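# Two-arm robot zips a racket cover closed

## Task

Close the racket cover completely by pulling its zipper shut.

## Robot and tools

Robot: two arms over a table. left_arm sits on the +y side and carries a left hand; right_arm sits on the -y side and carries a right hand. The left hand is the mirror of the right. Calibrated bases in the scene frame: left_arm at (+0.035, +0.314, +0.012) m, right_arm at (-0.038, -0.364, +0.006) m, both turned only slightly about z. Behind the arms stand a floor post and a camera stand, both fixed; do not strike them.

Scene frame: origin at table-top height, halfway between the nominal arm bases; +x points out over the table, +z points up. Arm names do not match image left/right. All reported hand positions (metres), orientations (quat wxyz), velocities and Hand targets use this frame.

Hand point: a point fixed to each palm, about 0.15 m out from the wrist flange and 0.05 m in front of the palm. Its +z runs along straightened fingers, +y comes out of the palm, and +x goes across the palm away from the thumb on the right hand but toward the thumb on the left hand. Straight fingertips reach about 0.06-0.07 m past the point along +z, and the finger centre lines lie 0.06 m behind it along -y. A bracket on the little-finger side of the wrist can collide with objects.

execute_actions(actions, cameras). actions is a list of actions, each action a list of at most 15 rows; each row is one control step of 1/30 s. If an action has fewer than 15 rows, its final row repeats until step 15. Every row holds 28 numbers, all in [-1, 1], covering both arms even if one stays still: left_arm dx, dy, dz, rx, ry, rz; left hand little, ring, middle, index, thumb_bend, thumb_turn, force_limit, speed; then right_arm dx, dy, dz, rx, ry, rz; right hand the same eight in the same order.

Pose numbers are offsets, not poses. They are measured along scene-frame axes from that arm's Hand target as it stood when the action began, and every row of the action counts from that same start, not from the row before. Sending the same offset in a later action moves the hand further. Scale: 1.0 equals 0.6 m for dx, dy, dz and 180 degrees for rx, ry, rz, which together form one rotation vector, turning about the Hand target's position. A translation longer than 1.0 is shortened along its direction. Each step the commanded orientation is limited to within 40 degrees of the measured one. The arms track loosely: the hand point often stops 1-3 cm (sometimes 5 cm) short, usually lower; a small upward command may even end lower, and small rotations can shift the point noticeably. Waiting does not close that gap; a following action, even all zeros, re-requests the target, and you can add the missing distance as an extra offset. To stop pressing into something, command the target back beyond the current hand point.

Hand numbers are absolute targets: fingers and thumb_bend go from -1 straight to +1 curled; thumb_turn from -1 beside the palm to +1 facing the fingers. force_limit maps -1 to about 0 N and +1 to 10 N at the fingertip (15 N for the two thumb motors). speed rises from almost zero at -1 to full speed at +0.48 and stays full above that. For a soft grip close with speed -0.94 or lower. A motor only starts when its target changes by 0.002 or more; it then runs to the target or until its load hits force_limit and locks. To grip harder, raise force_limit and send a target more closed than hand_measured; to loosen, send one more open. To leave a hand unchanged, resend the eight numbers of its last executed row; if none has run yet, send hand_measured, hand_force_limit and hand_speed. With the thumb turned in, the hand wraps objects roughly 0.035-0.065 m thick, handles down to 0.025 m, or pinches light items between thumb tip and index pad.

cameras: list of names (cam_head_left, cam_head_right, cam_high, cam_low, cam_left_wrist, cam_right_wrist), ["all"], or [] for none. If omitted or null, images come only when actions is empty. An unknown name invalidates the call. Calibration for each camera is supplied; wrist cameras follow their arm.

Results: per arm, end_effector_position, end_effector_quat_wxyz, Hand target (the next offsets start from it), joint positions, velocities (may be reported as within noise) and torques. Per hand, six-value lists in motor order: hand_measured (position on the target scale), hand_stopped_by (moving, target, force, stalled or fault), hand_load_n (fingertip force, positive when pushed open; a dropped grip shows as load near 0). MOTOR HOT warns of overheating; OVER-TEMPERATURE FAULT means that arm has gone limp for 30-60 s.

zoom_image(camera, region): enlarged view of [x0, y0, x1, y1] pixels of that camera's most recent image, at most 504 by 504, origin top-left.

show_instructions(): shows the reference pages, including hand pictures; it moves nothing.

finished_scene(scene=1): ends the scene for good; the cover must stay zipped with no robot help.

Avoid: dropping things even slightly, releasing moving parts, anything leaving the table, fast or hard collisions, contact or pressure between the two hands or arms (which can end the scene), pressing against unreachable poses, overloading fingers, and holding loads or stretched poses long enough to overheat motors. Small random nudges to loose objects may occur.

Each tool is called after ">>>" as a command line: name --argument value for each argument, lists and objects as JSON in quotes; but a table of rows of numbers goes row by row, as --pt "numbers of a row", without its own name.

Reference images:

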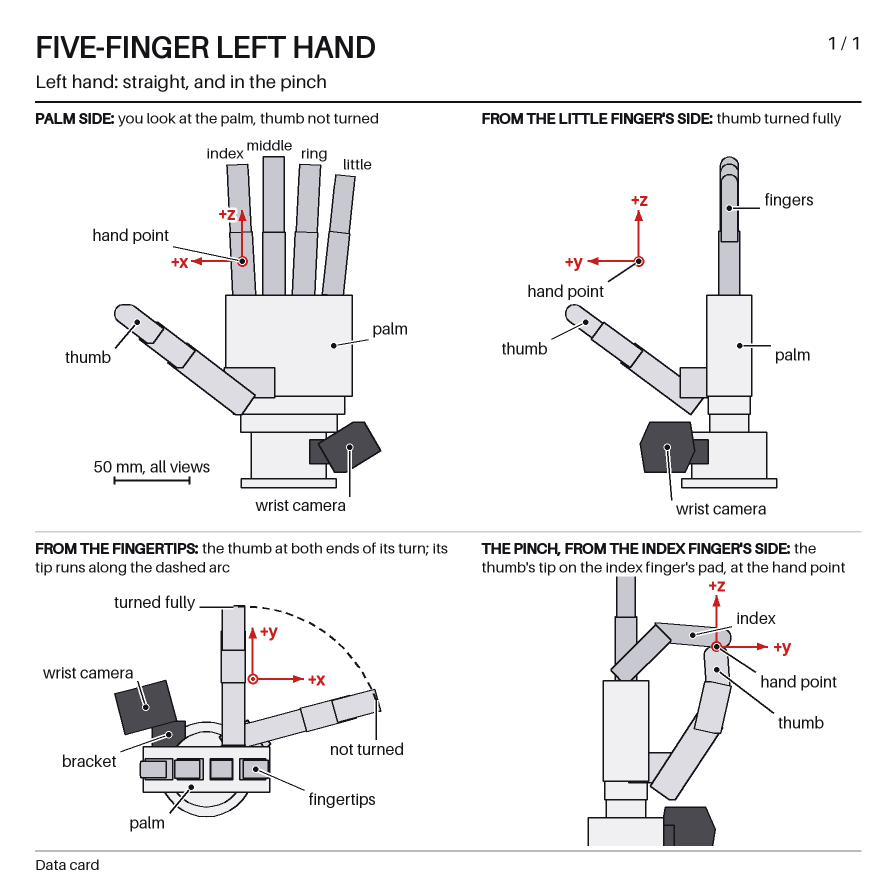

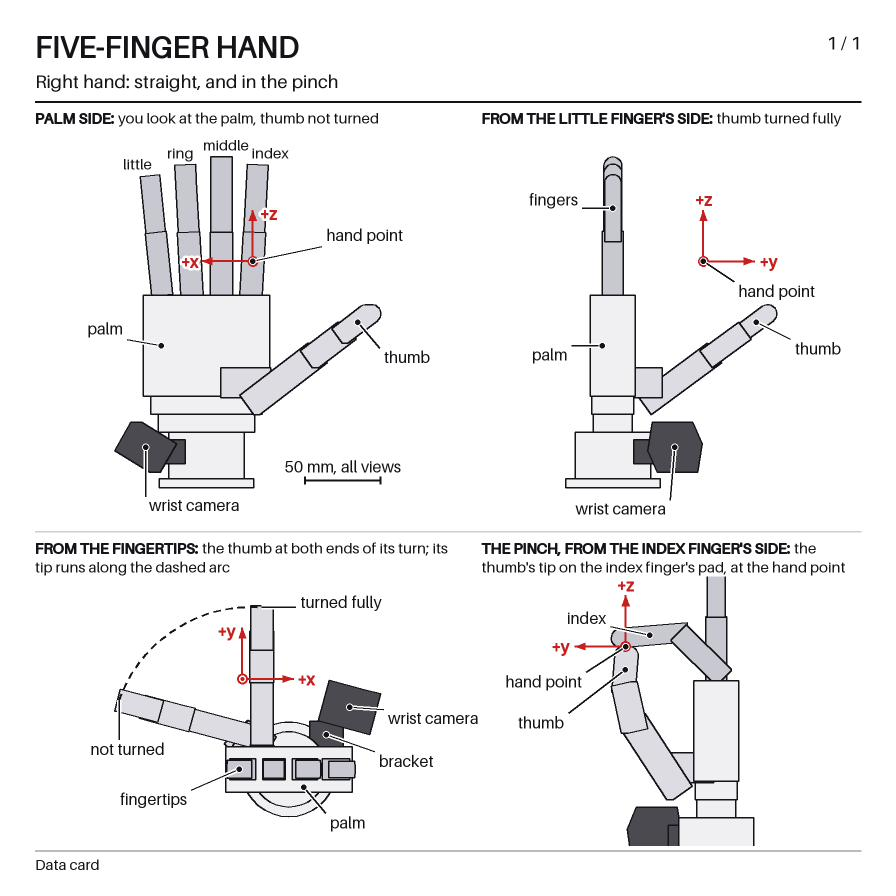

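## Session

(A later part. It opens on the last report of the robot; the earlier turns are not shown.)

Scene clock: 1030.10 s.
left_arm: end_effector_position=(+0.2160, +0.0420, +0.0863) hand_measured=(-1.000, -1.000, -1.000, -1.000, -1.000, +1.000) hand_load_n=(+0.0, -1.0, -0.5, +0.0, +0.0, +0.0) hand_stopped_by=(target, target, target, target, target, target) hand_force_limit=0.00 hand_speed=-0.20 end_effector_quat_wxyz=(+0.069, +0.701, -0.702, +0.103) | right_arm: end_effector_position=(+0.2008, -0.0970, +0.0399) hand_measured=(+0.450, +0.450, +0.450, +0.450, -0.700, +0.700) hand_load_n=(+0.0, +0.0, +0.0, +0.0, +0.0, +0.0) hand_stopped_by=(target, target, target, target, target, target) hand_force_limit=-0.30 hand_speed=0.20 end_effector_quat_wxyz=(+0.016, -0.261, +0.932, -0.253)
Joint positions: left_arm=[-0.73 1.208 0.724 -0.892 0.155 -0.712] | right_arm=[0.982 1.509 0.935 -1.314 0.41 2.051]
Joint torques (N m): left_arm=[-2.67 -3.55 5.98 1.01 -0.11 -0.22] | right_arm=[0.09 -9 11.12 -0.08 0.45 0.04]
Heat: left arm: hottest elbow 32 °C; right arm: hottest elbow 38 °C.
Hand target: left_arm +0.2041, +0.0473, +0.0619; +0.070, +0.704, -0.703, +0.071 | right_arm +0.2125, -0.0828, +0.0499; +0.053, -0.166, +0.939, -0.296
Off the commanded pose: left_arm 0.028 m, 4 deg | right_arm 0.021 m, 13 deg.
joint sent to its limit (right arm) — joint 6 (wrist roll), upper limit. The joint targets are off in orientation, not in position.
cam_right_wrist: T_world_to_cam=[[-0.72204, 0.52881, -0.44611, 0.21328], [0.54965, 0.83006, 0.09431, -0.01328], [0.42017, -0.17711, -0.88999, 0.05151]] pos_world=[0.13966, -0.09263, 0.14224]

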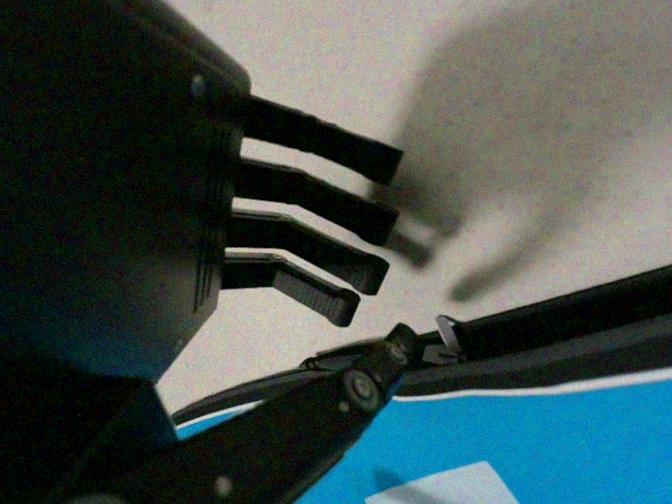

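>>> execute_actions --actions '[[[0,0,0,0,0,0,-1,-1,-1,-1,-1,1,0,-0.2,0.0,-0.08,0.07,0,0,0,0.45,0.45,0.45,0.45,-0.7,0.7,-0.3,0.2]],[[0,0,0,0,0,0,-1,-1,-1,-1,-1,1,0,-0.2,0,0,0,0,0,0.15,0.45,0.45,0.45,0.45,-0.7,0.7,-0.3,0.2]],[[0,0,0,0,0,0,-1,-1,-1,-1,-1,1,0,-0.2,0,0,0,0,0,0.15,0.45,0.45,0.45,0.45,-0.7,0.7,-0.3,0.2]],[[0,0,0,0,0,0,-1,-1,-1,-1,-1,1,0,-0.2,0,0,0,0,0,0,0.45,0.45,0.45,0.45,-0.7,0.7,-0.3,0.2]]]' --cameras '["cam_right_wrist","cam_head_right","cam_low"]'

Scene clock: 1045.43 s.
left_arm: end_effector_position=(+0.2160, +0.0420, +0.0863) hand_measured=(-1.000, -1.000, -1.000, -1.000, -1.000, +1.000) hand_load_n=(+0.0, -1.0, +0.0, +0.0, +0.0, +0.0) hand_stopped_by=(target, target, target, target, target, target) hand_force_limit=0.00 hand_speed=-0.20 end_effector_quat_wxyz=(+0.069, +0.701, -0.702, +0.103) | right_arm: end_effector_position=(+0.2074, -0.1332, +0.0866) hand_measured=(+0.450, +0.450, +0.450, +0.450, -0.700, +0.700) hand_load_n=(+0.0, +0.0, +0.0, +0.5, +0.0, +0.0) hand_stopped_by=(target, target, target, target, target, target) hand_force_limit=-0.30 hand_speed=0.20 end_effector_quat_wxyz=(+0.172, -0.578, +0.760, -0.243)
Joint positions: left_arm=[-0.73 1.208 0.724 -0.892 0.155 -0.712] | right_arm=[0.914 1.119 0.704 -0.909 0.557 1.092]
Joint torques (N m): left_arm=[-2.67 -3.55 5.98 1.01 -0.11 -0.22] | right_arm=[-0.26 -5.42 10.04 1.22 0.38 -0.06]
Heat: left arm: hottest elbow 32 °C; right arm: hottest elbow 39 °C.
Hand target: left_arm +0.2041, +0.0473, +0.0619; +0.070, +0.704, -0.703, +0.071 | right_arm +0.2124, -0.1307, +0.0920; +0.182, -0.574, +0.762, -0.240
Off the commanded pose: left_arm 0.028 m, 4 deg | right_arm 0.008 m, 1 deg.
cam_right_wrist: T_world_to_cam=[[-0.82556, -0.10577, -0.55431, 0.20442], [-0.20641, 0.97081, 0.12219, 0.18187], [0.52521, 0.21529, -0.82329, 0.10863]] pos_world=[0.14925, -0.17832, 0.18052]
Images, in order (width x height): cam_head_right 672x504, cam_low 672x504, cam_right_wrist 672x504.

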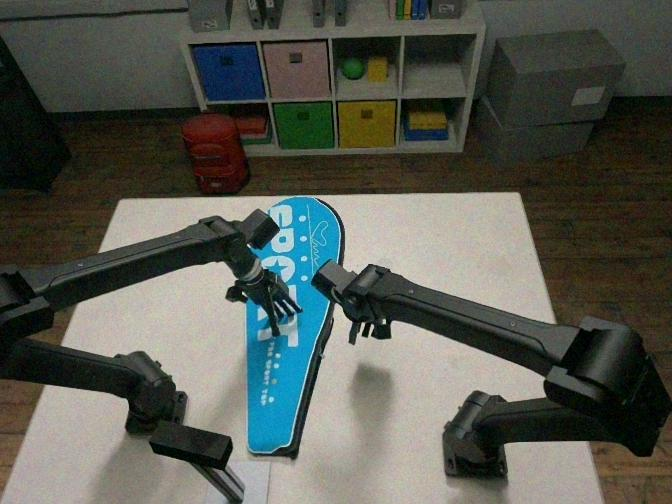

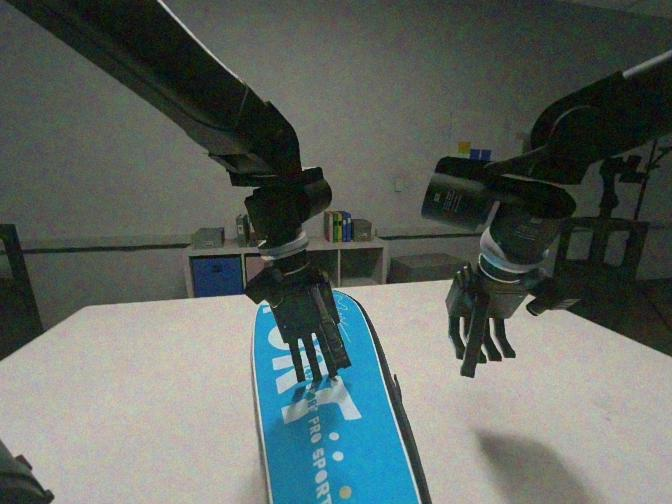

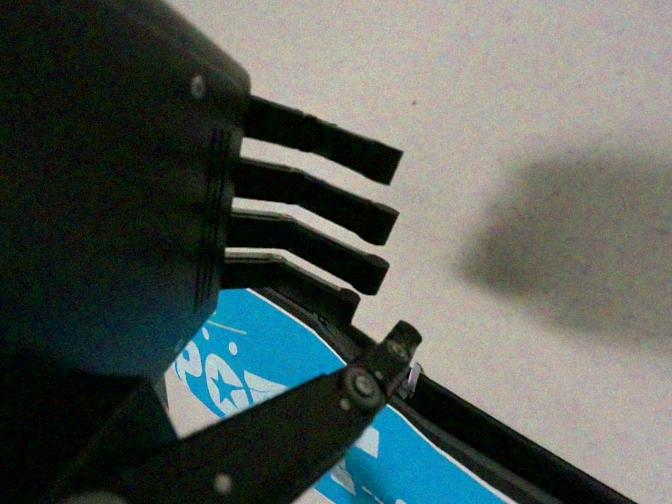

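>>> zoom_image --camera "cam_right_wrist" --region '[330, 290, 470, 430]'

Scaled by 3.600.

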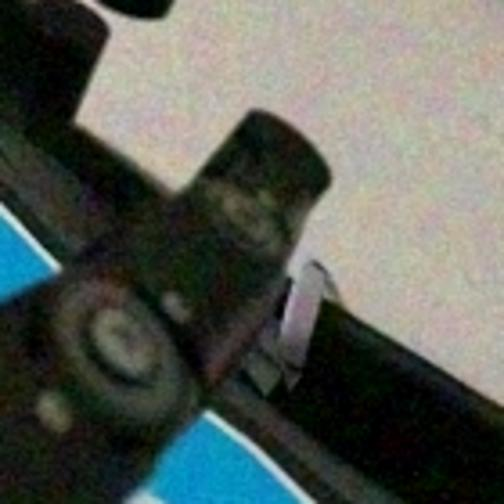

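>>> execute_actions --actions '[[[0,0,0,0,0,0,-1,-1,-1,-1,-1,1,0,-0.2,-0.028,0.06,-0.02,0,0,0,0.45,0.45,0.45,0.45,-0.7,0.7,-0.3,0.2]],[[0,0,0,0,0,0,-1,-1,-1,-1,-1,1,0,-0.2,0,0.06,-0.05,0,0,0,0.45,0.45,0.45,0.45,-0.7,0.7,-0.3,0.2]],[[0,0,0,0,0,0,-1,-1,-1,-1,-1,1,0,-0.2,0,0,0,0,0,0,0.45,0.45,0.45,0.45,-0.7,0.7,-0.3,0.2]]]' --cameras '["cam_right_wrist","cam_low"]'

>>> zoom_image --camera "cam_right_wrist" --region '[300, 260, 460, 400]'

Scene clock: 1056.97 s.
left_arm: end_effector_position=(+0.2160, +0.0420, +0.0863) hand_measured=(-1.000, -1.000, -1.000, -1.000, -1.000, +1.000) hand_load_n=(+0.0, -1.0, +0.0, +0.0, +0.0, +0.0) hand_stopped_by=(target, target, target, target, target, target) hand_force_limit=0.00 hand_speed=-0.20 end_effector_quat_wxyz=(+0.069, +0.701, -0.702, +0.103) | right_arm: end_effector_position=(+0.1827, -0.0810, +0.0304) hand_measured=(+0.450, +0.450, +0.450, +0.450, -0.700, +0.700) hand_load_n=(+0.0, +0.0, +0.0, +0.0, +0.0, +0.0) hand_stopped_by=(target, target, target, target, target, target) hand_force_limit=-0.30 hand_speed=0.20 end_effector_quat_wxyz=(+0.152, -0.585, +0.756, -0.251)
Joint positions: left_arm=[-0.73 1.208 0.724 -0.892 0.155 -0.712] | right_arm=[1.08 1.348 0.733 -0.857 0.589 1.282]
Joint torques (N m): left_arm=[-2.67 -3.6 5.98 1.01 -0.11 -0.22] | right_arm=[0.44 -8.18 12.11 0.92 0.62 0.09]
Heat: left arm: hottest elbow 32 °C; right arm: hottest elbow 39 °C.
Hand target: left_arm +0.2041, +0.0473, +0.0619; +0.070, +0.704, -0.703, +0.071 | right_arm +0.1958, -0.0588, +0.0500; +0.182, -0.574, +0.762, -0.240
Off the commanded pose: left_arm 0.028 m, 4 deg | right_arm 0.032 m, 4 deg.
cam_right_wrist: T_world_to_cam=[[-0.83743, -0.13119, -0.53057, 0.15773], [-0.2078, 0.97429, 0.08708, 0.13451], [0.50551, 0.18317, -0.84315, 0.0657]] pos_world=[0.12682, -0.12239, 0.12737]
Images, in order (width x height): cam_low 672x504, cam_right_wrist 672x504.

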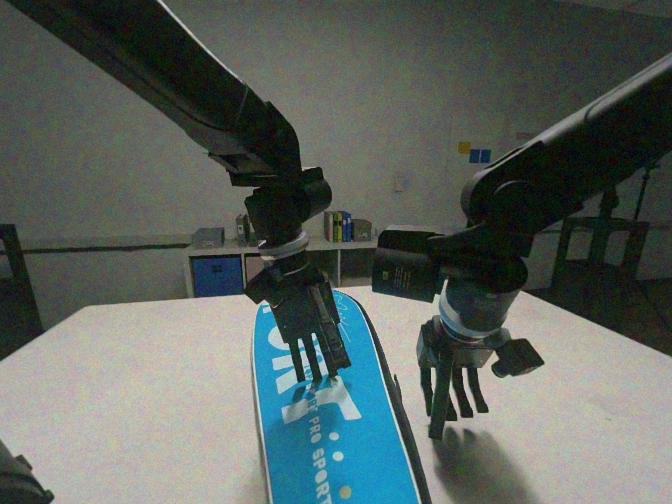

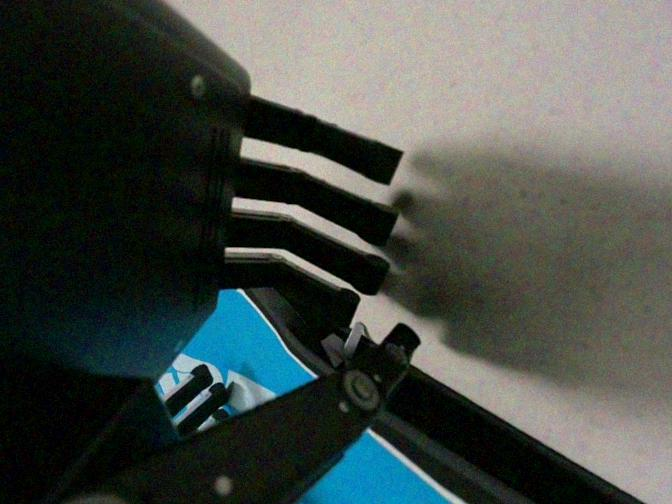

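Scaled by 3.150.

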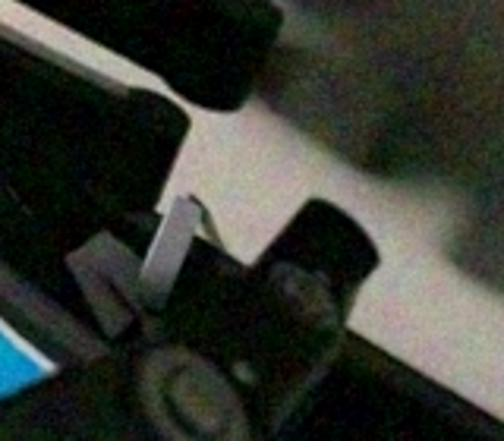

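>>> execute_actions --actions '[[[0,0,0,0,0,0,-1,-1,-1,-1,-1,1,0,-0.2,0.022,0.032,-0.018,0,0,0,0.45,0.45,0.45,0.45,-0.7,0.7,-0.3,0.2]]]' --cameras '["cam_right_wrist"]'

>>> zoom_image --camera "cam_right_wrist" --region '[300, 260, 460, 400]'

Scene clock: 1064.30 s.
left_arm: end_effector_position=(+0.2160, +0.0420, +0.0863) hand_measured=(-1.000, -1.000, -1.000, -1.000, -1.000, +1.000) hand_load_n=(+0.0, -1.0, -0.5, +0.0, +0.0, +0.0) hand_stopped_by=(target, target, target, target, target, target) hand_force_limit=0.00 hand_speed=-0.20 end_effector_quat_wxyz=(+0.069, +0.701, -0.702, +0.103) | right_arm: end_effector_position=(+0.1959, -0.0575, +0.0253) hand_measured=(+0.450, +0.450, +0.450, +0.450, -0.700, +0.700) hand_load_n=(+0.0, +0.0, +0.0, +0.0, +0.0, +0.0) hand_stopped_by=(target, target, target, target, target, target) hand_force_limit=-0.30 hand_speed=0.20 end_effector_quat_wxyz=(+0.160, -0.583, +0.757, -0.248)
Joint positions: left_arm=[-0.73 1.208 0.724 -0.892 0.155 -0.712] | right_arm=[1.08 1.417 0.781 -0.819 0.589 1.282]
Joint torques (N m): left_arm=[-2.67 -3.55 5.97 1.01 -0.11 -0.22] | right_arm=[-0.03 -8.18 11.6 0.99 0.6 0.02]
Heat: left arm: hottest elbow 32 °C; right arm: hottest elbow 40 °C.
Hand target: left_arm +0.2041, +0.0473, +0.0619; +0.070, +0.704, -0.703, +0.071 | right_arm +0.2089, -0.0397, +0.0390; +0.182, -0.574, +0.762, -0.240
Off the commanded pose: left_arm 0.028 m, 4 deg | right_arm 0.026 m, 3 deg.
cam_right_wrist: T_world_to_cam=[[-0.83239, -0.12226, -0.54053, 0.169], [-0.20866, 0.97273, 0.1013, 0.11459], [0.5134, 0.19711, -0.8352, 0.04946]] pos_world=[0.13919, -0.10055, 0.12105]

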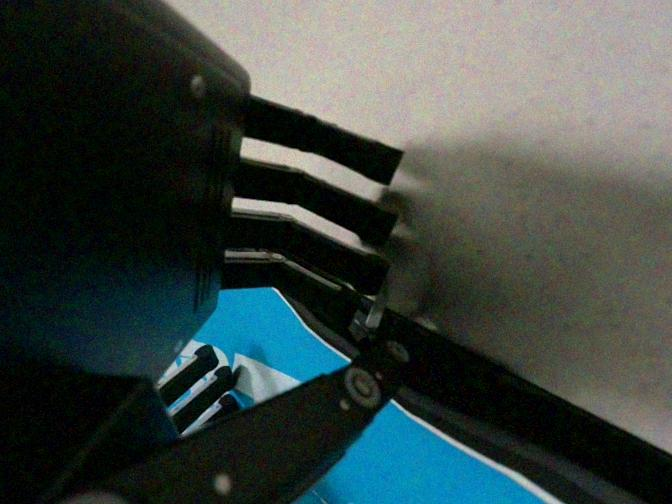

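Scaled by 3.150.

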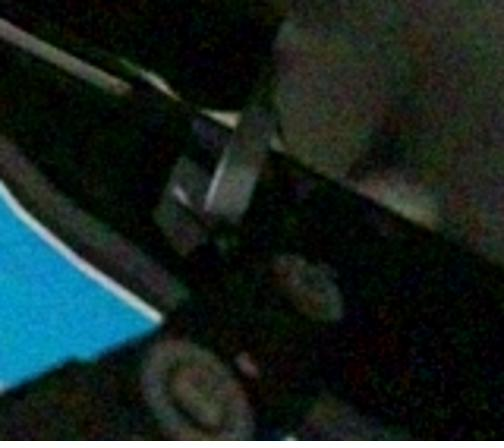

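>>> execute_actions --actions '[[[0,0,0,0,0,0,-1,-1,-1,-1,-1,1,0,-0.2,0.0,0.003,-0.02,0,0,0,0.45,0.45,0.45,0.45,-0.7,0.7,-0.3,0.2]]]' --cameras '["cam_right_wrist"]'

>>> zoom_image --camera "cam_right_wrist" --region '[300, 260, 460, 400]'

Scene clock: 1071.07 s.
left_arm: end_effector_position=(+0.2160, +0.0420, +0.0863) hand_measured=(-1.000, -1.000, -1.000, -1.000, -1.000, +1.000) hand_load_n=(+0.0, -1.0, +0.0, +0.0, +0.0, +0.0) hand_stopped_by=(target, target, target, target, target, target) hand_force_limit=0.00 hand_speed=-0.20 end_effector_quat_wxyz=(+0.069, +0.701, -0.702, +0.103) | right_arm: end_effector_position=(+0.1991, -0.0517, +0.0179) hand_measured=(+0.450, +0.450, +0.450, +0.450, -0.700, +0.700) hand_load_n=(+0.0, +0.0, +0.0, +0.0, +0.0, +0.0) hand_stopped_by=(target, target, target, target, target, target) hand_force_limit=-0.30 hand_speed=0.20 end_effector_quat_wxyz=(+0.165, -0.581, +0.758, -0.246)
Joint positions: left_arm=[-0.73 1.208 0.724 -0.892 0.155 -0.712] | right_arm=[1.08 1.441 0.781 -0.783 0.589 1.282]
Joint torques (N m): left_arm=[-2.73 -3.55 5.98 1.01 -0.11 -0.22] | right_arm=[0.15 -8.29 10.51 1.05 0.6 0.05]
Heat: left arm: hottest elbow 32 °C; right arm: hottest elbow 39 °C.
Hand target: left_arm +0.2041, +0.0473, +0.0619; +0.070, +0.704, -0.703, +0.071 | right_arm +0.2088, -0.0379, +0.0270; +0.182, -0.574, +0.762, -0.240
Off the commanded pose: left_arm 0.028 m, 4 deg | right_arm 0.019 m, 2 deg.
cam_right_wrist: T_world_to_cam=[[-0.82966, -0.11737, -0.5458, 0.1682], [-0.20915, 0.9718, 0.10894, 0.11037], [0.51762, 0.20454, -0.83081, 0.03991]] pos_world=[0.14197, -0.09568, 0.11294]

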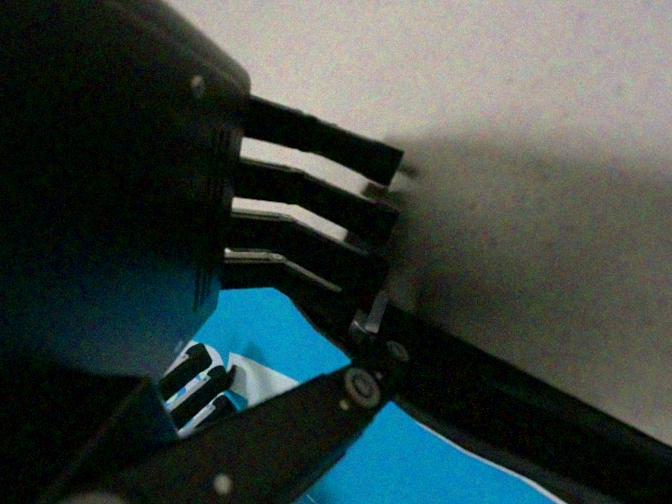

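Scaled by 3.150.

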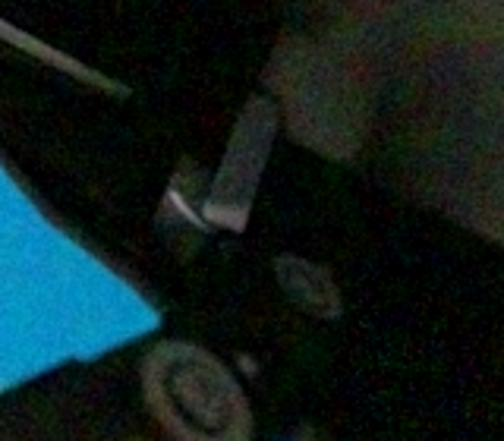

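>>> execute_actions --actions '[[[0,0,0,0,0,0,-1,-1,-1,-1,-1,1,0,-0.2,-0.01,-0.013,-0.027,0,0,0,0.45,0.45,0.45,0.45,-0.7,0.7,-0.3,0.2]]]' --cameras '["cam_right_wrist"]'

>>> zoom_image --camera "cam_right_wrist" --region '[300, 260, 460, 400]'

Scene clock: 1073.13 s.
left_arm: end_effector_position=(+0.2160, +0.0420, +0.0863) hand_measured=(-1.000, -1.000, -1.000, -1.000, -1.000, +1.000) hand_load_n=(+0.0, -1.0, +0.0, +0.0, +0.0, +0.0) hand_stopped_by=(target, target, target, target, target, target) hand_force_limit=0.00 hand_speed=-0.20 end_effector_quat_wxyz=(+0.069, +0.701, -0.702, +0.103) | right_arm: end_effector_position=(+0.2017, -0.0479, +0.0138) hand_measured=(+0.450, +0.450, +0.450, +0.450, -0.700, +0.700) hand_load_n=(+0.0, +0.0, +0.0, +0.0, +0.0, +0.0) hand_stopped_by=(target, target, target, target, target, target) hand_force_limit=-0.30 hand_speed=0.20 end_effector_quat_wxyz=(+0.180, -0.576, +0.760, -0.240)
Joint positions: left_arm=[-0.73 1.208 0.724 -0.892 0.155 -0.712] | right_arm=[1.08 1.443 0.763 -0.732 0.59 1.284]
Joint torques (N m): left_arm=[-2.67 -3.55 5.98 1.01 -0.11 -0.22] | right_arm=[0.5 -7.53 8.06 1.09 0.57 0.08]
Heat: left arm: hottest elbow 32 °C; right arm: hottest elbow 39 °C.
Hand target: left_arm +0.2041, +0.0473, +0.0619; +0.070, +0.704, -0.703, +0.071 | right_arm +0.2030, -0.0456, +0.0109; +0.182, -0.574, +0.762, -0.240
Off the commanded pose: left_arm 0.028 m, 4 deg | right_arm 0.004 m, 0 deg.
cam_right_wrist: T_world_to_cam=[[-0.82016, -0.1001, -0.56332, 0.1676], [-0.20958, 0.9687, 0.133, 0.10716], [0.53237, 0.22714, -0.81547, 0.03231]] pos_world=[0.14271, -0.09437, 0.1065]

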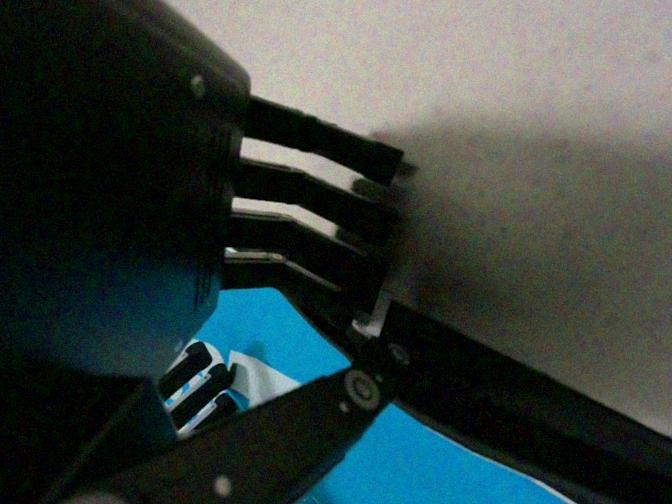

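Scaled by 3.150.

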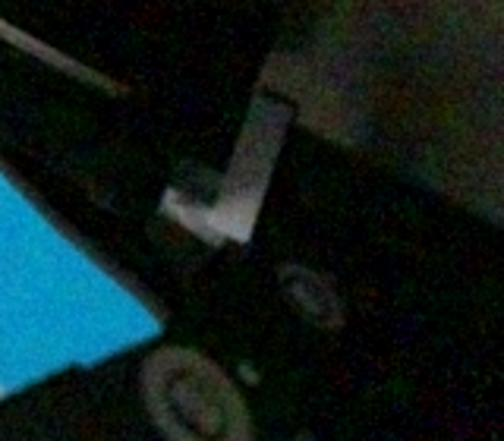

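>>> execute_actions --actions '[[[0,0,0,0,0,0,-1,-1,-1,-1,-1,1,0,-0.2,-0.013,-0.018,-0.016,0,0,0,0.45,0.45,0.45,0.45,-0.7,0.7,-0.3,0.2]]]' --cameras '["cam_right_wrist"]'

>>> zoom_image --camera "cam_right_wrist" --region '[300, 260, 460, 400]'

Scene clock: 1075.97 s.
left_arm: end_effector_position=(+0.2160, +0.0420, +0.0863) hand_measured=(-1.000, -1.000, -1.000, -1.000, -1.000, +1.000) hand_load_n=(+0.0, -1.5, -0.5, +0.0, +0.0, +0.0) hand_stopped_by=(target, target, target, target, target, target) hand_force_limit=0.00 hand_speed=-0.20 end_effector_quat_wxyz=(+0.069, +0.701, -0.702, +0.103) | right_arm: end_effector_position=(+0.2016, -0.0497, +0.0113) hand_measured=(+0.450, +0.450, +0.450, +0.450, -0.700, +0.700) hand_load_n=(+0.0, +0.0, +0.0, +0.0, +0.5, +1.0) hand_stopped_by=(target, target, target, target, target, target) hand_force_limit=-0.30 hand_speed=0.20 end_effector_quat_wxyz=(+0.192, -0.566, +0.766, -0.236)
Joint positions: left_arm=[-0.73 1.208 0.724 -0.892 0.155 -0.712] | right_arm=[1.08 1.429 0.734 -0.692 0.594 1.3]
Joint torques (N m): left_arm=[-2.73 -3.55 5.97 1.02 -0.11 -0.22] | right_arm=[0.79 -7.18 6.49 0.76 0.46 -0.03]
Heat: left arm: hottest elbow 32 °C; right arm: hottest elbow 39 °C.
Hand target: left_arm +0.2041, +0.0473, +0.0619; +0.070, +0.704, -0.703, +0.071 | right_arm +0.1950, -0.0565, +0.0013; +0.182, -0.574, +0.762, -0.240
Off the commanded pose: left_arm 0.028 m, 4 deg | right_arm 0.014 m, 2 deg.
cam_right_wrist: T_world_to_cam=[[-0.8116, -0.07267, -0.57968, 0.16581], [-0.19853, 0.96749, 0.15667, 0.10671], [0.54945, 0.24223, -0.79965, 0.02785]] pos_world=[0.14045, -0.09794, 0.10166]

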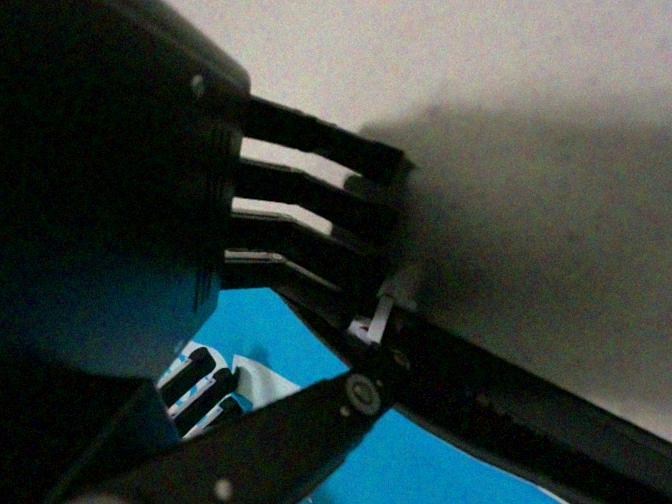

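Scaled by 3.150.

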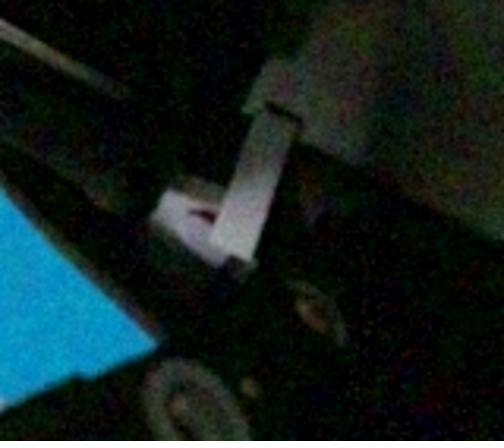

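>>> execute_actions --actions '[[[0,0,0,0,0,0,-1,-1,-1,-1,-1,1,0,-0.2,0.005,-0.014,0.01,0,0,0,0.45,0.45,0.45,0.45,-0.7,0.8,-0.3,0.2]]]' --cameras '["cam_right_wrist"]'

>>> zoom_image --camera "cam_right_wrist" --region '[300, 260, 460, 400]'

Scene clock: 1079.90 s.
left_arm: end_effector_position=(+0.2160, +0.0420, +0.0863) hand_measured=(-1.000, -1.000, -1.000, -1.000, -1.000, +1.000) hand_load_n=(+0.0, -1.0, +0.0, +0.0, +0.0, +0.0) hand_stopped_by=(target, target, target, target, target, target) hand_force_limit=0.00 hand_speed=-0.20 end_effector_quat_wxyz=(+0.069, +0.701, -0.702, +0.103) | right_arm: end_effector_position=(+0.1975, -0.0605, +0.0084) hand_measured=(+0.450, +0.450, +0.450, +0.450, -0.700, +0.800) hand_load_n=(+0.0, +0.0, +0.0, +0.0, +0.0, +1.0) hand_stopped_by=(target, target, target, target, target, target) hand_force_limit=-0.30 hand_speed=0.20 end_effector_quat_wxyz=(+0.187, -0.570, +0.764, -0.238)
Joint positions: left_arm=[-0.73 1.208 0.724 -0.892 0.155 -0.712] | right_arm=[1.074 1.413 0.71 -0.692 0.592 1.286]
Joint torques (N m): left_arm=[-2.67 -3.55 5.98 1.02 -0.11 -0.22] | right_arm=[-0.26 -7.94 7.6 0.55 0.39 -0.12]
Heat: left arm: hottest elbow 32 °C; right arm: hottest elbow 39 °C.
Hand target: left_arm +0.2041, +0.0473, +0.0619; +0.070, +0.704, -0.703, +0.071 | right_arm +0.1979, -0.0649, +0.0072; +0.182, -0.574, +0.762, -0.240
Off the commanded pose: left_arm 0.028 m, 4 deg | right_arm 0.005 m, 1 deg.
cam_right_wrist: T_world_to_cam=[[-0.81522, -0.08512, -0.57286, 0.15996], [-0.203, 0.96838, 0.14499, 0.11778], [0.54241, 0.23449, -0.80673, 0.03139]] pos_world=[0.13728, -0.1078, 0.09988]

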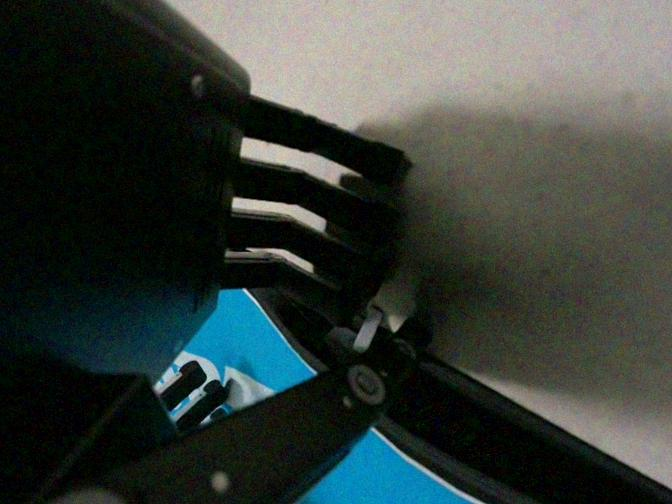

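Scaled by 3.150.

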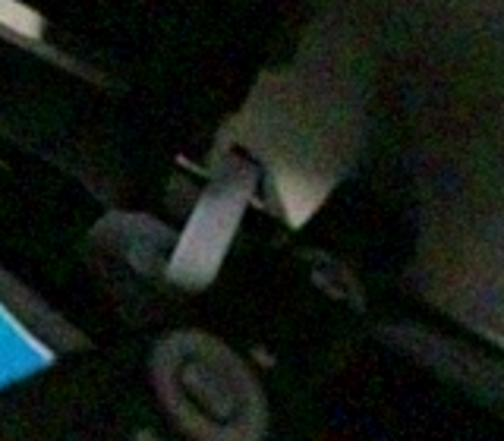

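>>> execute_actions --actions '[[[0,0,0,0,0,0,-1,-1,-1,-1,-1,1,0,-0.2,0.002,0.022,-0.016,0,0,0,0.45,0.45,0.45,0.45,-0.7,0.8,-0.3,0.2]]]' --cameras '["cam_right_wrist"]'

>>> zoom_image --camera "cam_right_wrist" --region '[300, 260, 460, 400]'

Scene clock: 1084.00 s.
left_arm: end_effector_position=(+0.2160, +0.0420, +0.0863) hand_measured=(-1.000, -1.000, -1.000, -1.000, -1.000, +1.000) hand_load_n=(+0.0, -1.5, -0.5, -0.5, +0.0, +0.0) hand_stopped_by=(target, target, target, target, target, target) hand_force_limit=0.00 hand_speed=-0.20 end_effector_quat_wxyz=(+0.069, +0.701, -0.702, +0.103) | right_arm: end_effector_position=(+0.1995, -0.0572, +0.0077) hand_measured=(+0.450, +0.450, +0.450, +0.450, -0.700, +0.800) hand_load_n=(+0.0, +0.0, +0.0, +0.0, +1.5, -2.0) hand_stopped_by=(target, target, target, target, target, target) hand_force_limit=-0.30 hand_speed=0.20 end_effector_quat_wxyz=(+0.188, -0.570, +0.764, -0.238)
Joint positions: left_arm=[-0.73 1.208 0.724 -0.892 0.155 -0.712] | right_arm=[1.074 1.423 0.717 -0.687 0.593 1.287]
Joint torques (N m): left_arm=[-2.67 -3.55 5.98 1.01 -0.1 -0.22] | right_arm=[0.97 -4.37 8.94 1.1 0.49 0.05]
Heat: left arm: hottest elbow 32 °C; right arm: hottest elbow 38 °C.
Hand target: left_arm +0.2041, +0.0473, +0.0619; +0.070, +0.704, -0.703, +0.071 | right_arm +0.1992, -0.0517, -0.0023; +0.182, -0.574, +0.762, -0.240
Off the commanded pose: left_arm 0.028 m, 4 deg | right_arm 0.011 m, 1 deg.
cam_right_wrist: T_world_to_cam=[[-0.81439, -0.08293, -0.57437, 0.16143], [-0.20229, 0.96823, 0.14701, 0.11496], [0.54393, 0.23591, -0.80529, 0.02876]] pos_world=[0.13907, -0.10471, 0.09898]

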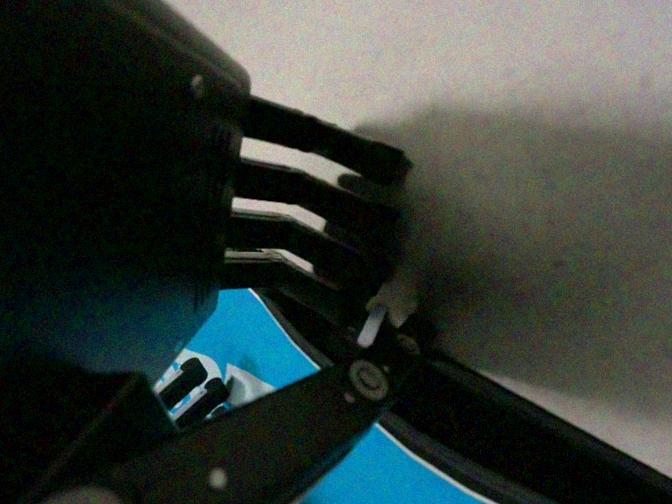

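Scaled by 3.150.

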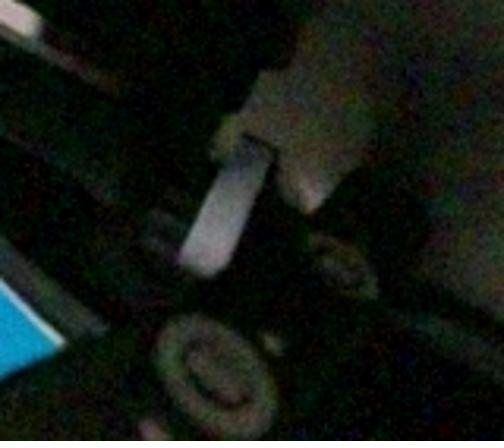

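>>> execute_actions --actions '[[[0,0,0,0,0,0,-1,-1,-1,-1,-1,1,0,-0.2,0.0,0.004,0.01,0,0,0,0.45,0.45,0.45,0.45,-0.5,0.8,-0.2,-0.7]],[[0,0,0,0,0,0,-1,-1,-1,-1,-1,1,0,-0.2,0.0,0.0,0.0,0,0,0,0.45,0.45,0.45,0.45,-0.5,0.8,-0.2,-0.7]]]' --cameras '["cam_right_wrist"]'

>>> zoom_image --camera "cam_right_wrist" --region '[300, 260, 460, 400]'

Scene clock: 1088.50 s.
left_arm: end_effector_position=(+0.2162, +0.0419, +0.0863) hand_measured=(-1.000, -1.000, -1.000, -1.000, -1.000, +1.000) hand_load_n=(+0.0, -1.0, +0.0, +0.0, +0.0, +0.0) hand_stopped_by=(target, target, target, target, target, target) hand_force_limit=0.00 hand_speed=-0.20 end_effector_quat_wxyz=(+0.069, +0.701, -0.702, +0.103) | right_arm: end_effector_position=(+0.1965, -0.0534, +0.0086) hand_measured=(+0.450, +0.450, +0.450, +0.450, -0.502, +0.800) hand_load_n=(+0.0, +0.0, +0.0, +0.0, +2.0, -1.0) hand_stopped_by=(target, target, target, target, target, target) hand_force_limit=-0.20 hand_speed=-0.70 end_effector_quat_wxyz=(+0.188, -0.574, +0.761, -0.236)
Joint positions: left_arm=[-0.73 1.208 0.724 -0.892 0.155 -0.712] | right_arm=[1.084 1.424 0.722 -0.692 0.59 1.287]
Joint torques (N m): left_arm=[-2.67 -3.6 5.98 0.98 -0.11 -0.22] | right_arm=[0.44 -5.19 9.66 0.46 0.63 0.09]
Heat: left arm: hottest elbow 32 °C; right arm: hottest elbow 38 °C.
Hand target: left_arm +0.2041, +0.0474, +0.0620; +0.070, +0.704, -0.703, +0.071 | right_arm +0.1993, -0.0493, +0.0037; +0.182, -0.574, +0.762, -0.240
Off the commanded pose: left_arm 0.028 m, 4 deg | right_arm 0.007 m, 1 deg.
cam_right_wrist: T_world_to_cam=[[-0.81528, -0.09111, -0.57185, 0.15952], [-0.21185, 0.96601, 0.14812, 0.11237], [0.53892, 0.24191, -0.80687, 0.03149]] pos_world=[0.13689, -0.10163, 0.09998]

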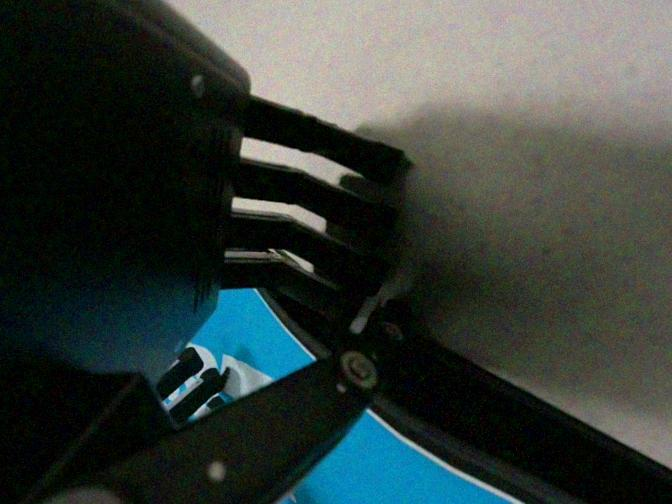

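Scaled by 3.150.

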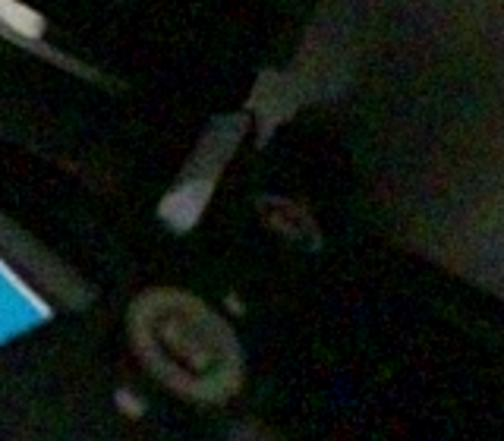

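>>> execute_actions --actions '[[[0,0,0,0,0,0,-1,-1,-1,-1,-1,1,0,-0.2,0.0,0.0,0.0,0,0,0,0.45,0.45,0.45,0.45,0,0.8,0,-0.7]],[[0,0,0,0,0,0,-1,-1,-1,-1,-1,1,0,-0.2,0.0,0.0,0.0,0,0,0,0.45,0.45,0.45,0.45,0,0.8,0,-0.7]]]' --cameras '["cam_right_wrist"]'

>>> zoom_image --camera "cam_right_wrist" --region '[300, 260, 460, 400]'

Scene clock: 1091.20 s.
left_arm: end_effector_position=(+0.2163, +0.0418, +0.0863) hand_measured=(-1.000, -1.000, -1.000, -1.000, -1.000, +1.000) hand_load_n=(+0.0, -1.0, +0.0, +0.5, -0.5, +0.0) hand_stopped_by=(target, target, target, target, target, target) hand_force_limit=0.00 hand_speed=-0.20 end_effector_quat_wxyz=(+0.069, +0.701, -0.702, +0.103) | right_arm: end_effector_position=(+0.1958, -0.0530, +0.0078) hand_measured=(+0.450, +0.450, +0.450, +0.450, -0.310, +0.800) hand_load_n=(+0.0, +0.0, +0.0, +0.5, +7.5, -1.0) hand_stopped_by=(target, target, target, target, force, target) hand_force_limit=0.00 hand_speed=-0.70 end_effector_quat_wxyz=(+0.187, -0.575, +0.761, -0.235)
Joint positions: left_arm=[-0.73 1.208 0.724 -0.891 0.155 -0.712] | right_arm=[1.086 1.427 0.723 -0.692 0.589 1.288]
Joint torques (N m): left_arm=[-2.67 -3.6 5.98 0.96 -0.11 -0.22] | right_arm=[0.32 -5.36 9.61 0.44 0.67 0.08]
Heat: left arm: hottest elbow 32 °C; right arm: hottest elbow 38 °C.
Hand target: left_arm +0.2041, +0.0473, +0.0620; +0.070, +0.704, -0.703, +0.071 | right_arm +0.1992, -0.0493, +0.0036; +0.182, -0.574, +0.761, -0.240
Off the commanded pose: left_arm 0.028 m, 4 deg | right_arm 0.007 m, 1 deg.
cam_right_wrist: T_world_to_cam=[[-0.81624, -0.09285, -0.5702, 0.15868], [-0.21302, 0.96583, 0.14766, 0.11217], [0.53701, 0.24199, -0.80812, 0.03152]] pos_world=[0.13649, -0.10123, 0.09939]

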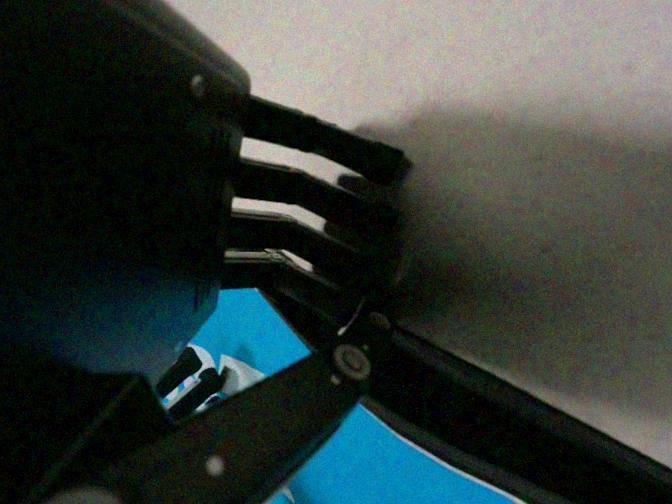

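Scaled by 3.150.

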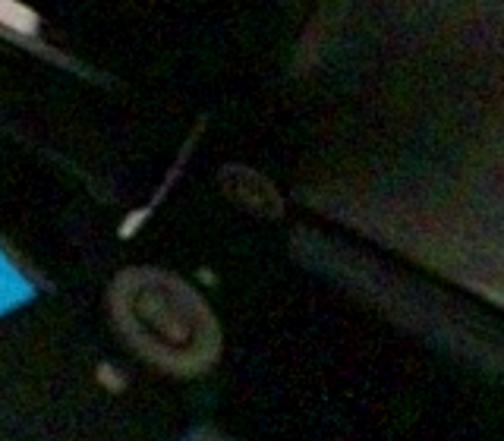

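>>> execute_actions --actions '[[[0,0,0,0,0,0,-1,-1,-1,-1,-1,1,0,-0.2,-0.025,0.003,0.005,0,0,0,0.45,0.45,0.45,0.45,0.1,0.8,0.2,-0.7]]]' --cameras '["cam_right_wrist"]'

>>> zoom_image --camera "cam_right_wrist" --region '[280, 240, 440, 380]'

Scene clock: 1093.37 s.
left_arm: end_effector_position=(+0.2163, +0.0418, +0.0863) hand_measured=(-1.000, -1.000, -1.000, -1.000, -1.000, +1.000) hand_load_n=(+0.0, -1.0, +0.0, +0.0, +0.0, +0.0) hand_stopped_by=(target, target, target, target, target, target) hand_force_limit=0.00 hand_speed=-0.20 end_effector_quat_wxyz=(+0.069, +0.701, -0.702, +0.103) | right_arm: end_effector_position=(+0.1905, -0.0536, +0.0083) hand_measured=(+0.450, +0.450, +0.450, +0.450, -0.288, +0.800) hand_load_n=(+0.0, +0.0, +0.0, +1.0, +9.5, -0.5) hand_stopped_by=(target, target, target, target, force, target) hand_force_limit=0.20 hand_speed=-0.70 end_effector_quat_wxyz=(+0.187, -0.564, +0.767, -0.242)
Joint positions: left_arm=[-0.73 1.208 0.724 -0.891 0.155 -0.712] | right_arm=[1.109 1.427 0.723 -0.722 0.607 1.345]
Joint torques (N m): left_arm=[-2.67 -3.6 5.98 0.95 -0.1 -0.22] | right_arm=[1.79 -6.71 9.06 0.12 0.19 -0.01]
Heat: left arm: hottest elbow 32 °C; right arm: hottest elbow 38 °C.
Hand target: left_arm +0.2041, +0.0473, +0.0620; +0.070, +0.704, -0.703, +0.071 | right_arm +0.1842, -0.0474, +0.0067; +0.182, -0.574, +0.762, -0.240
Off the commanded pose: left_arm 0.028 m, 4 deg | right_arm 0.009 m, 2 deg.
cam_right_wrist: T_world_to_cam=[[-0.81225, -0.07276, -0.57875, 0.1549], [-0.18859, 0.97166, 0.14252, 0.10717], [0.55198, 0.22491, -0.80295, 0.03112]] pos_world=[0.12885, -0.09987, 0.09936]

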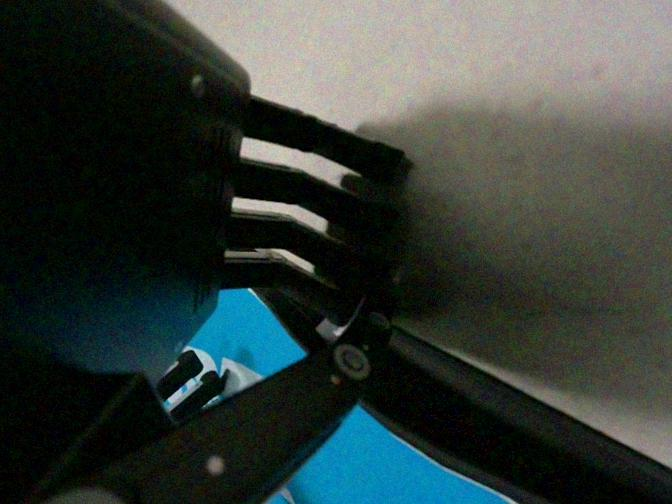

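Scaled by 3.150.

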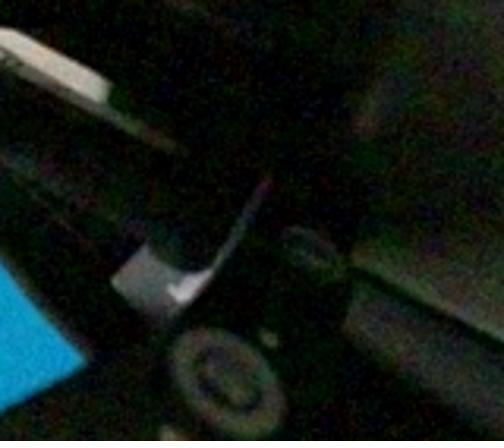

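>>> execute_actions --actions '[[[0,0,0,0,0,0,-1,-1,-1,-1,-1,1,0,-0.2,-0.02,0.004,0.0,0,0,0,0.45,0.45,0.45,0.45,0.1,0.8,0.2,-0.7]]]' --cameras '["cam_right_wrist","cam_head_right"]'

>>> zoom_image --camera "cam_right_wrist" --region '[280, 240, 440, 380]'

Scene clock: 1095.33 s.
left_arm: end_effector_position=(+0.2163, +0.0418, +0.0862) hand_measured=(-1.000, -1.000, -1.000, -1.000, -1.000, +1.000) hand_load_n=(+0.0, -1.5, +0.0, +0.0, +0.0, +0.0) hand_stopped_by=(target, target, target, target, target, target) hand_force_limit=0.00 hand_speed=-0.20 end_effector_quat_wxyz=(+0.069, +0.701, -0.702, +0.103) | right_arm: end_effector_position=(+0.1823, -0.0520, +0.0084) hand_measured=(+0.450, +0.450, +0.450, +0.450, -0.288, +0.800) hand_load_n=(+0.0, +0.0, +0.0, +1.0, +9.5, -0.5) hand_stopped_by=(target, target, target, target, force, target) hand_force_limit=0.20 hand_speed=-0.70 end_effector_quat_wxyz=(+0.187, -0.560, +0.769, -0.245)
Joint positions: left_arm=[-0.73 1.209 0.724 -0.891 0.155 -0.712] | right_arm=[1.137 1.427 0.723 -0.748 0.617 1.389]
Joint torques (N m): left_arm=[-2.67 -3.6 5.98 0.96 -0.11 -0.22] | right_arm=[2.26 -7.06 8.7 0.08 -0.04 -0.03]
Heat: left arm: hottest elbow 32 °C; right arm: hottest elbow 38 °C.
Hand target: left_arm +0.2041, +0.0474, +0.0619; +0.070, +0.704, -0.703, +0.071 | right_arm +0.1723, -0.0450, +0.0067; +0.182, -0.574, +0.762, -0.240
Off the commanded pose: left_arm 0.028 m, 4 deg | right_arm 0.012 m, 2 deg.
cam_right_wrist: T_world_to_cam=[[-0.81017, -0.06669, -0.58238, 0.14831], [-0.18054, 0.9736, 0.13967, 0.10272], [0.55769, 0.2183, -0.80083, 0.034]] pos_world=[0.11974, -0.09754, 0.09925]
Images, in order (width x height): cam_head_right 672x504, cam_right_wrist 672x504.

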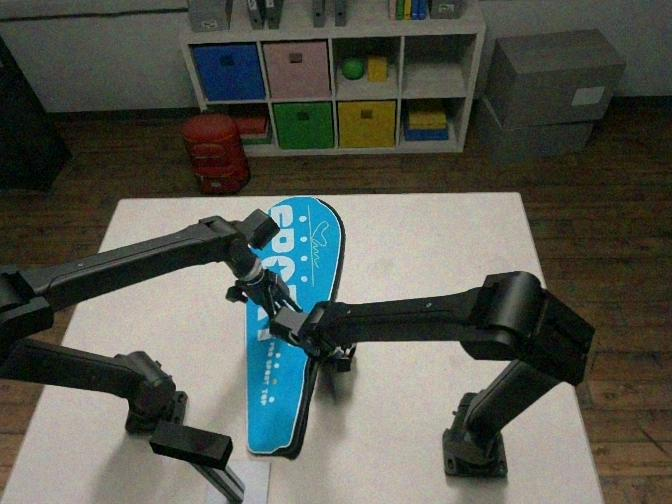

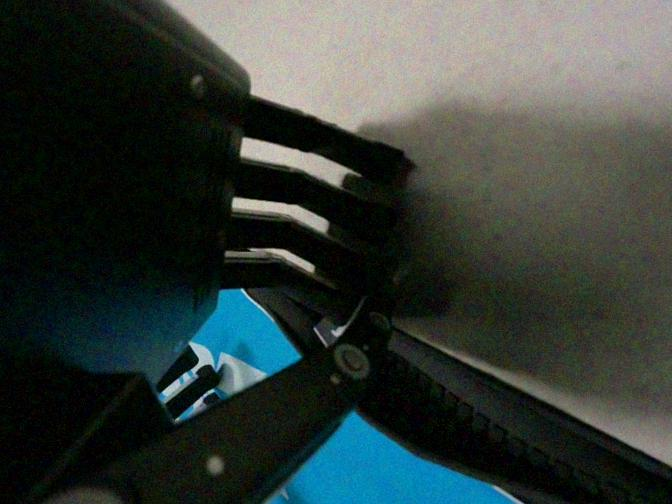

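Scaled by 3.150.

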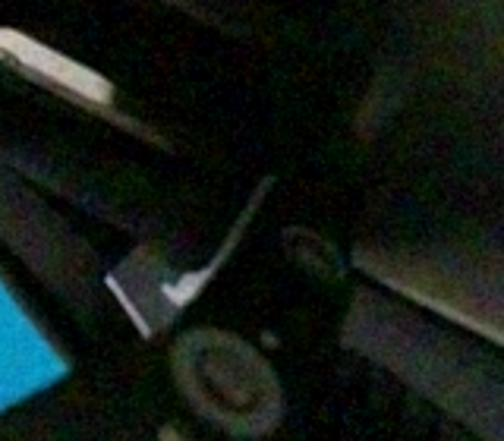

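>>> execute_actions --actions '[[[0,0,0,0,0,0,-1,-1,-1,-1,-1,1,0,-0.2,-0.03,0.007,0.0,0,0,0,0.45,0.45,0.45,0.45,0.1,0.8,0.2,-0.7]]]' --cameras '["cam_right_wrist"]'

>>> zoom_image --camera "cam_right_wrist" --region '[280, 240, 440, 380]'

Scene clock: 1097.73 s.
left_arm: end_effector_position=(+0.2162, +0.0417, +0.0863) hand_measured=(-1.000, -1.000, -1.000, -1.000, -1.000, +1.000) hand_load_n=(+0.0, -1.5, +0.0, +0.0, +0.0, +0.0) hand_stopped_by=(target, target, target, target, target, target) hand_force_limit=0.00 hand_speed=-0.20 end_effector_quat_wxyz=(+0.069, +0.701, -0.702, +0.103) | right_arm: end_effector_position=(+0.1637, -0.0467, +0.0081) hand_measured=(+0.450, +0.450, +0.450, +0.450, -0.288, +0.800) hand_load_n=(+0.0, +0.0, +0.0, +1.0, +9.5, -1.0) hand_stopped_by=(target, target, target, target, force, target) hand_force_limit=0.20 hand_speed=-0.70 end_effector_quat_wxyz=(+0.188, -0.562, +0.767, -0.246)
Joint positions: left_arm=[-0.73 1.209 0.724 -0.891 0.156 -0.712] | right_arm=[1.194 1.427 0.723 -0.787 0.624 1.454]
Joint torques (N m): left_arm=[-2.67 -3.6 5.98 0.95 -0.12 -0.22] | right_arm=[1.96 -7.12 8.57 0.03 -0.11 0]
Heat: left arm: hottest elbow 32 °C; right arm: hottest elbow 38 °C.
Hand target: left_arm +0.2041, +0.0474, +0.0619; +0.071, +0.704, -0.703, +0.071 | right_arm +0.1543, -0.0408, +0.0067; +0.182, -0.574, +0.762, -0.240
Off the commanded pose: left_arm 0.028 m, 4 deg | right_arm 0.011 m, 2 deg.
cam_right_wrist: T_world_to_cam=[[-0.80936, -0.07161, -0.58293, 0.13314], [-0.18523, 0.97301, 0.13765, 0.09499], [0.55733, 0.21939, -0.80078, 0.0431]] pos_world=[0.10133, -0.09234, 0.09905]

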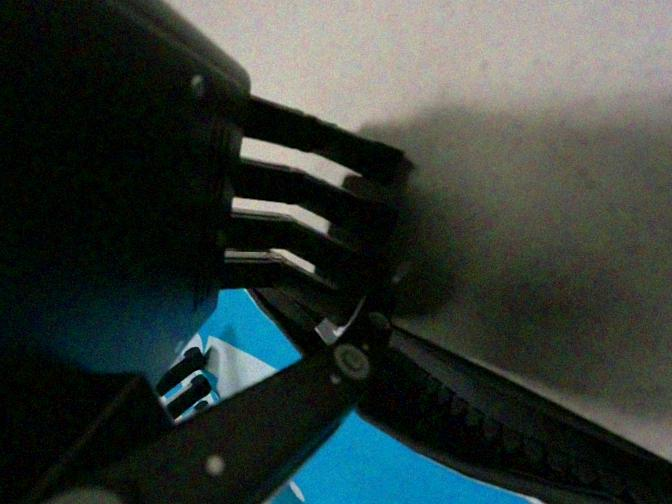

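Scaled by 3.150.

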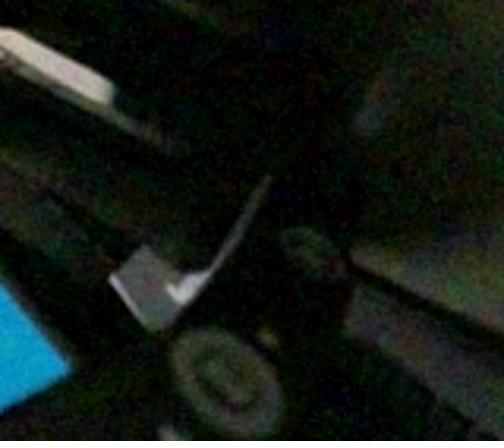

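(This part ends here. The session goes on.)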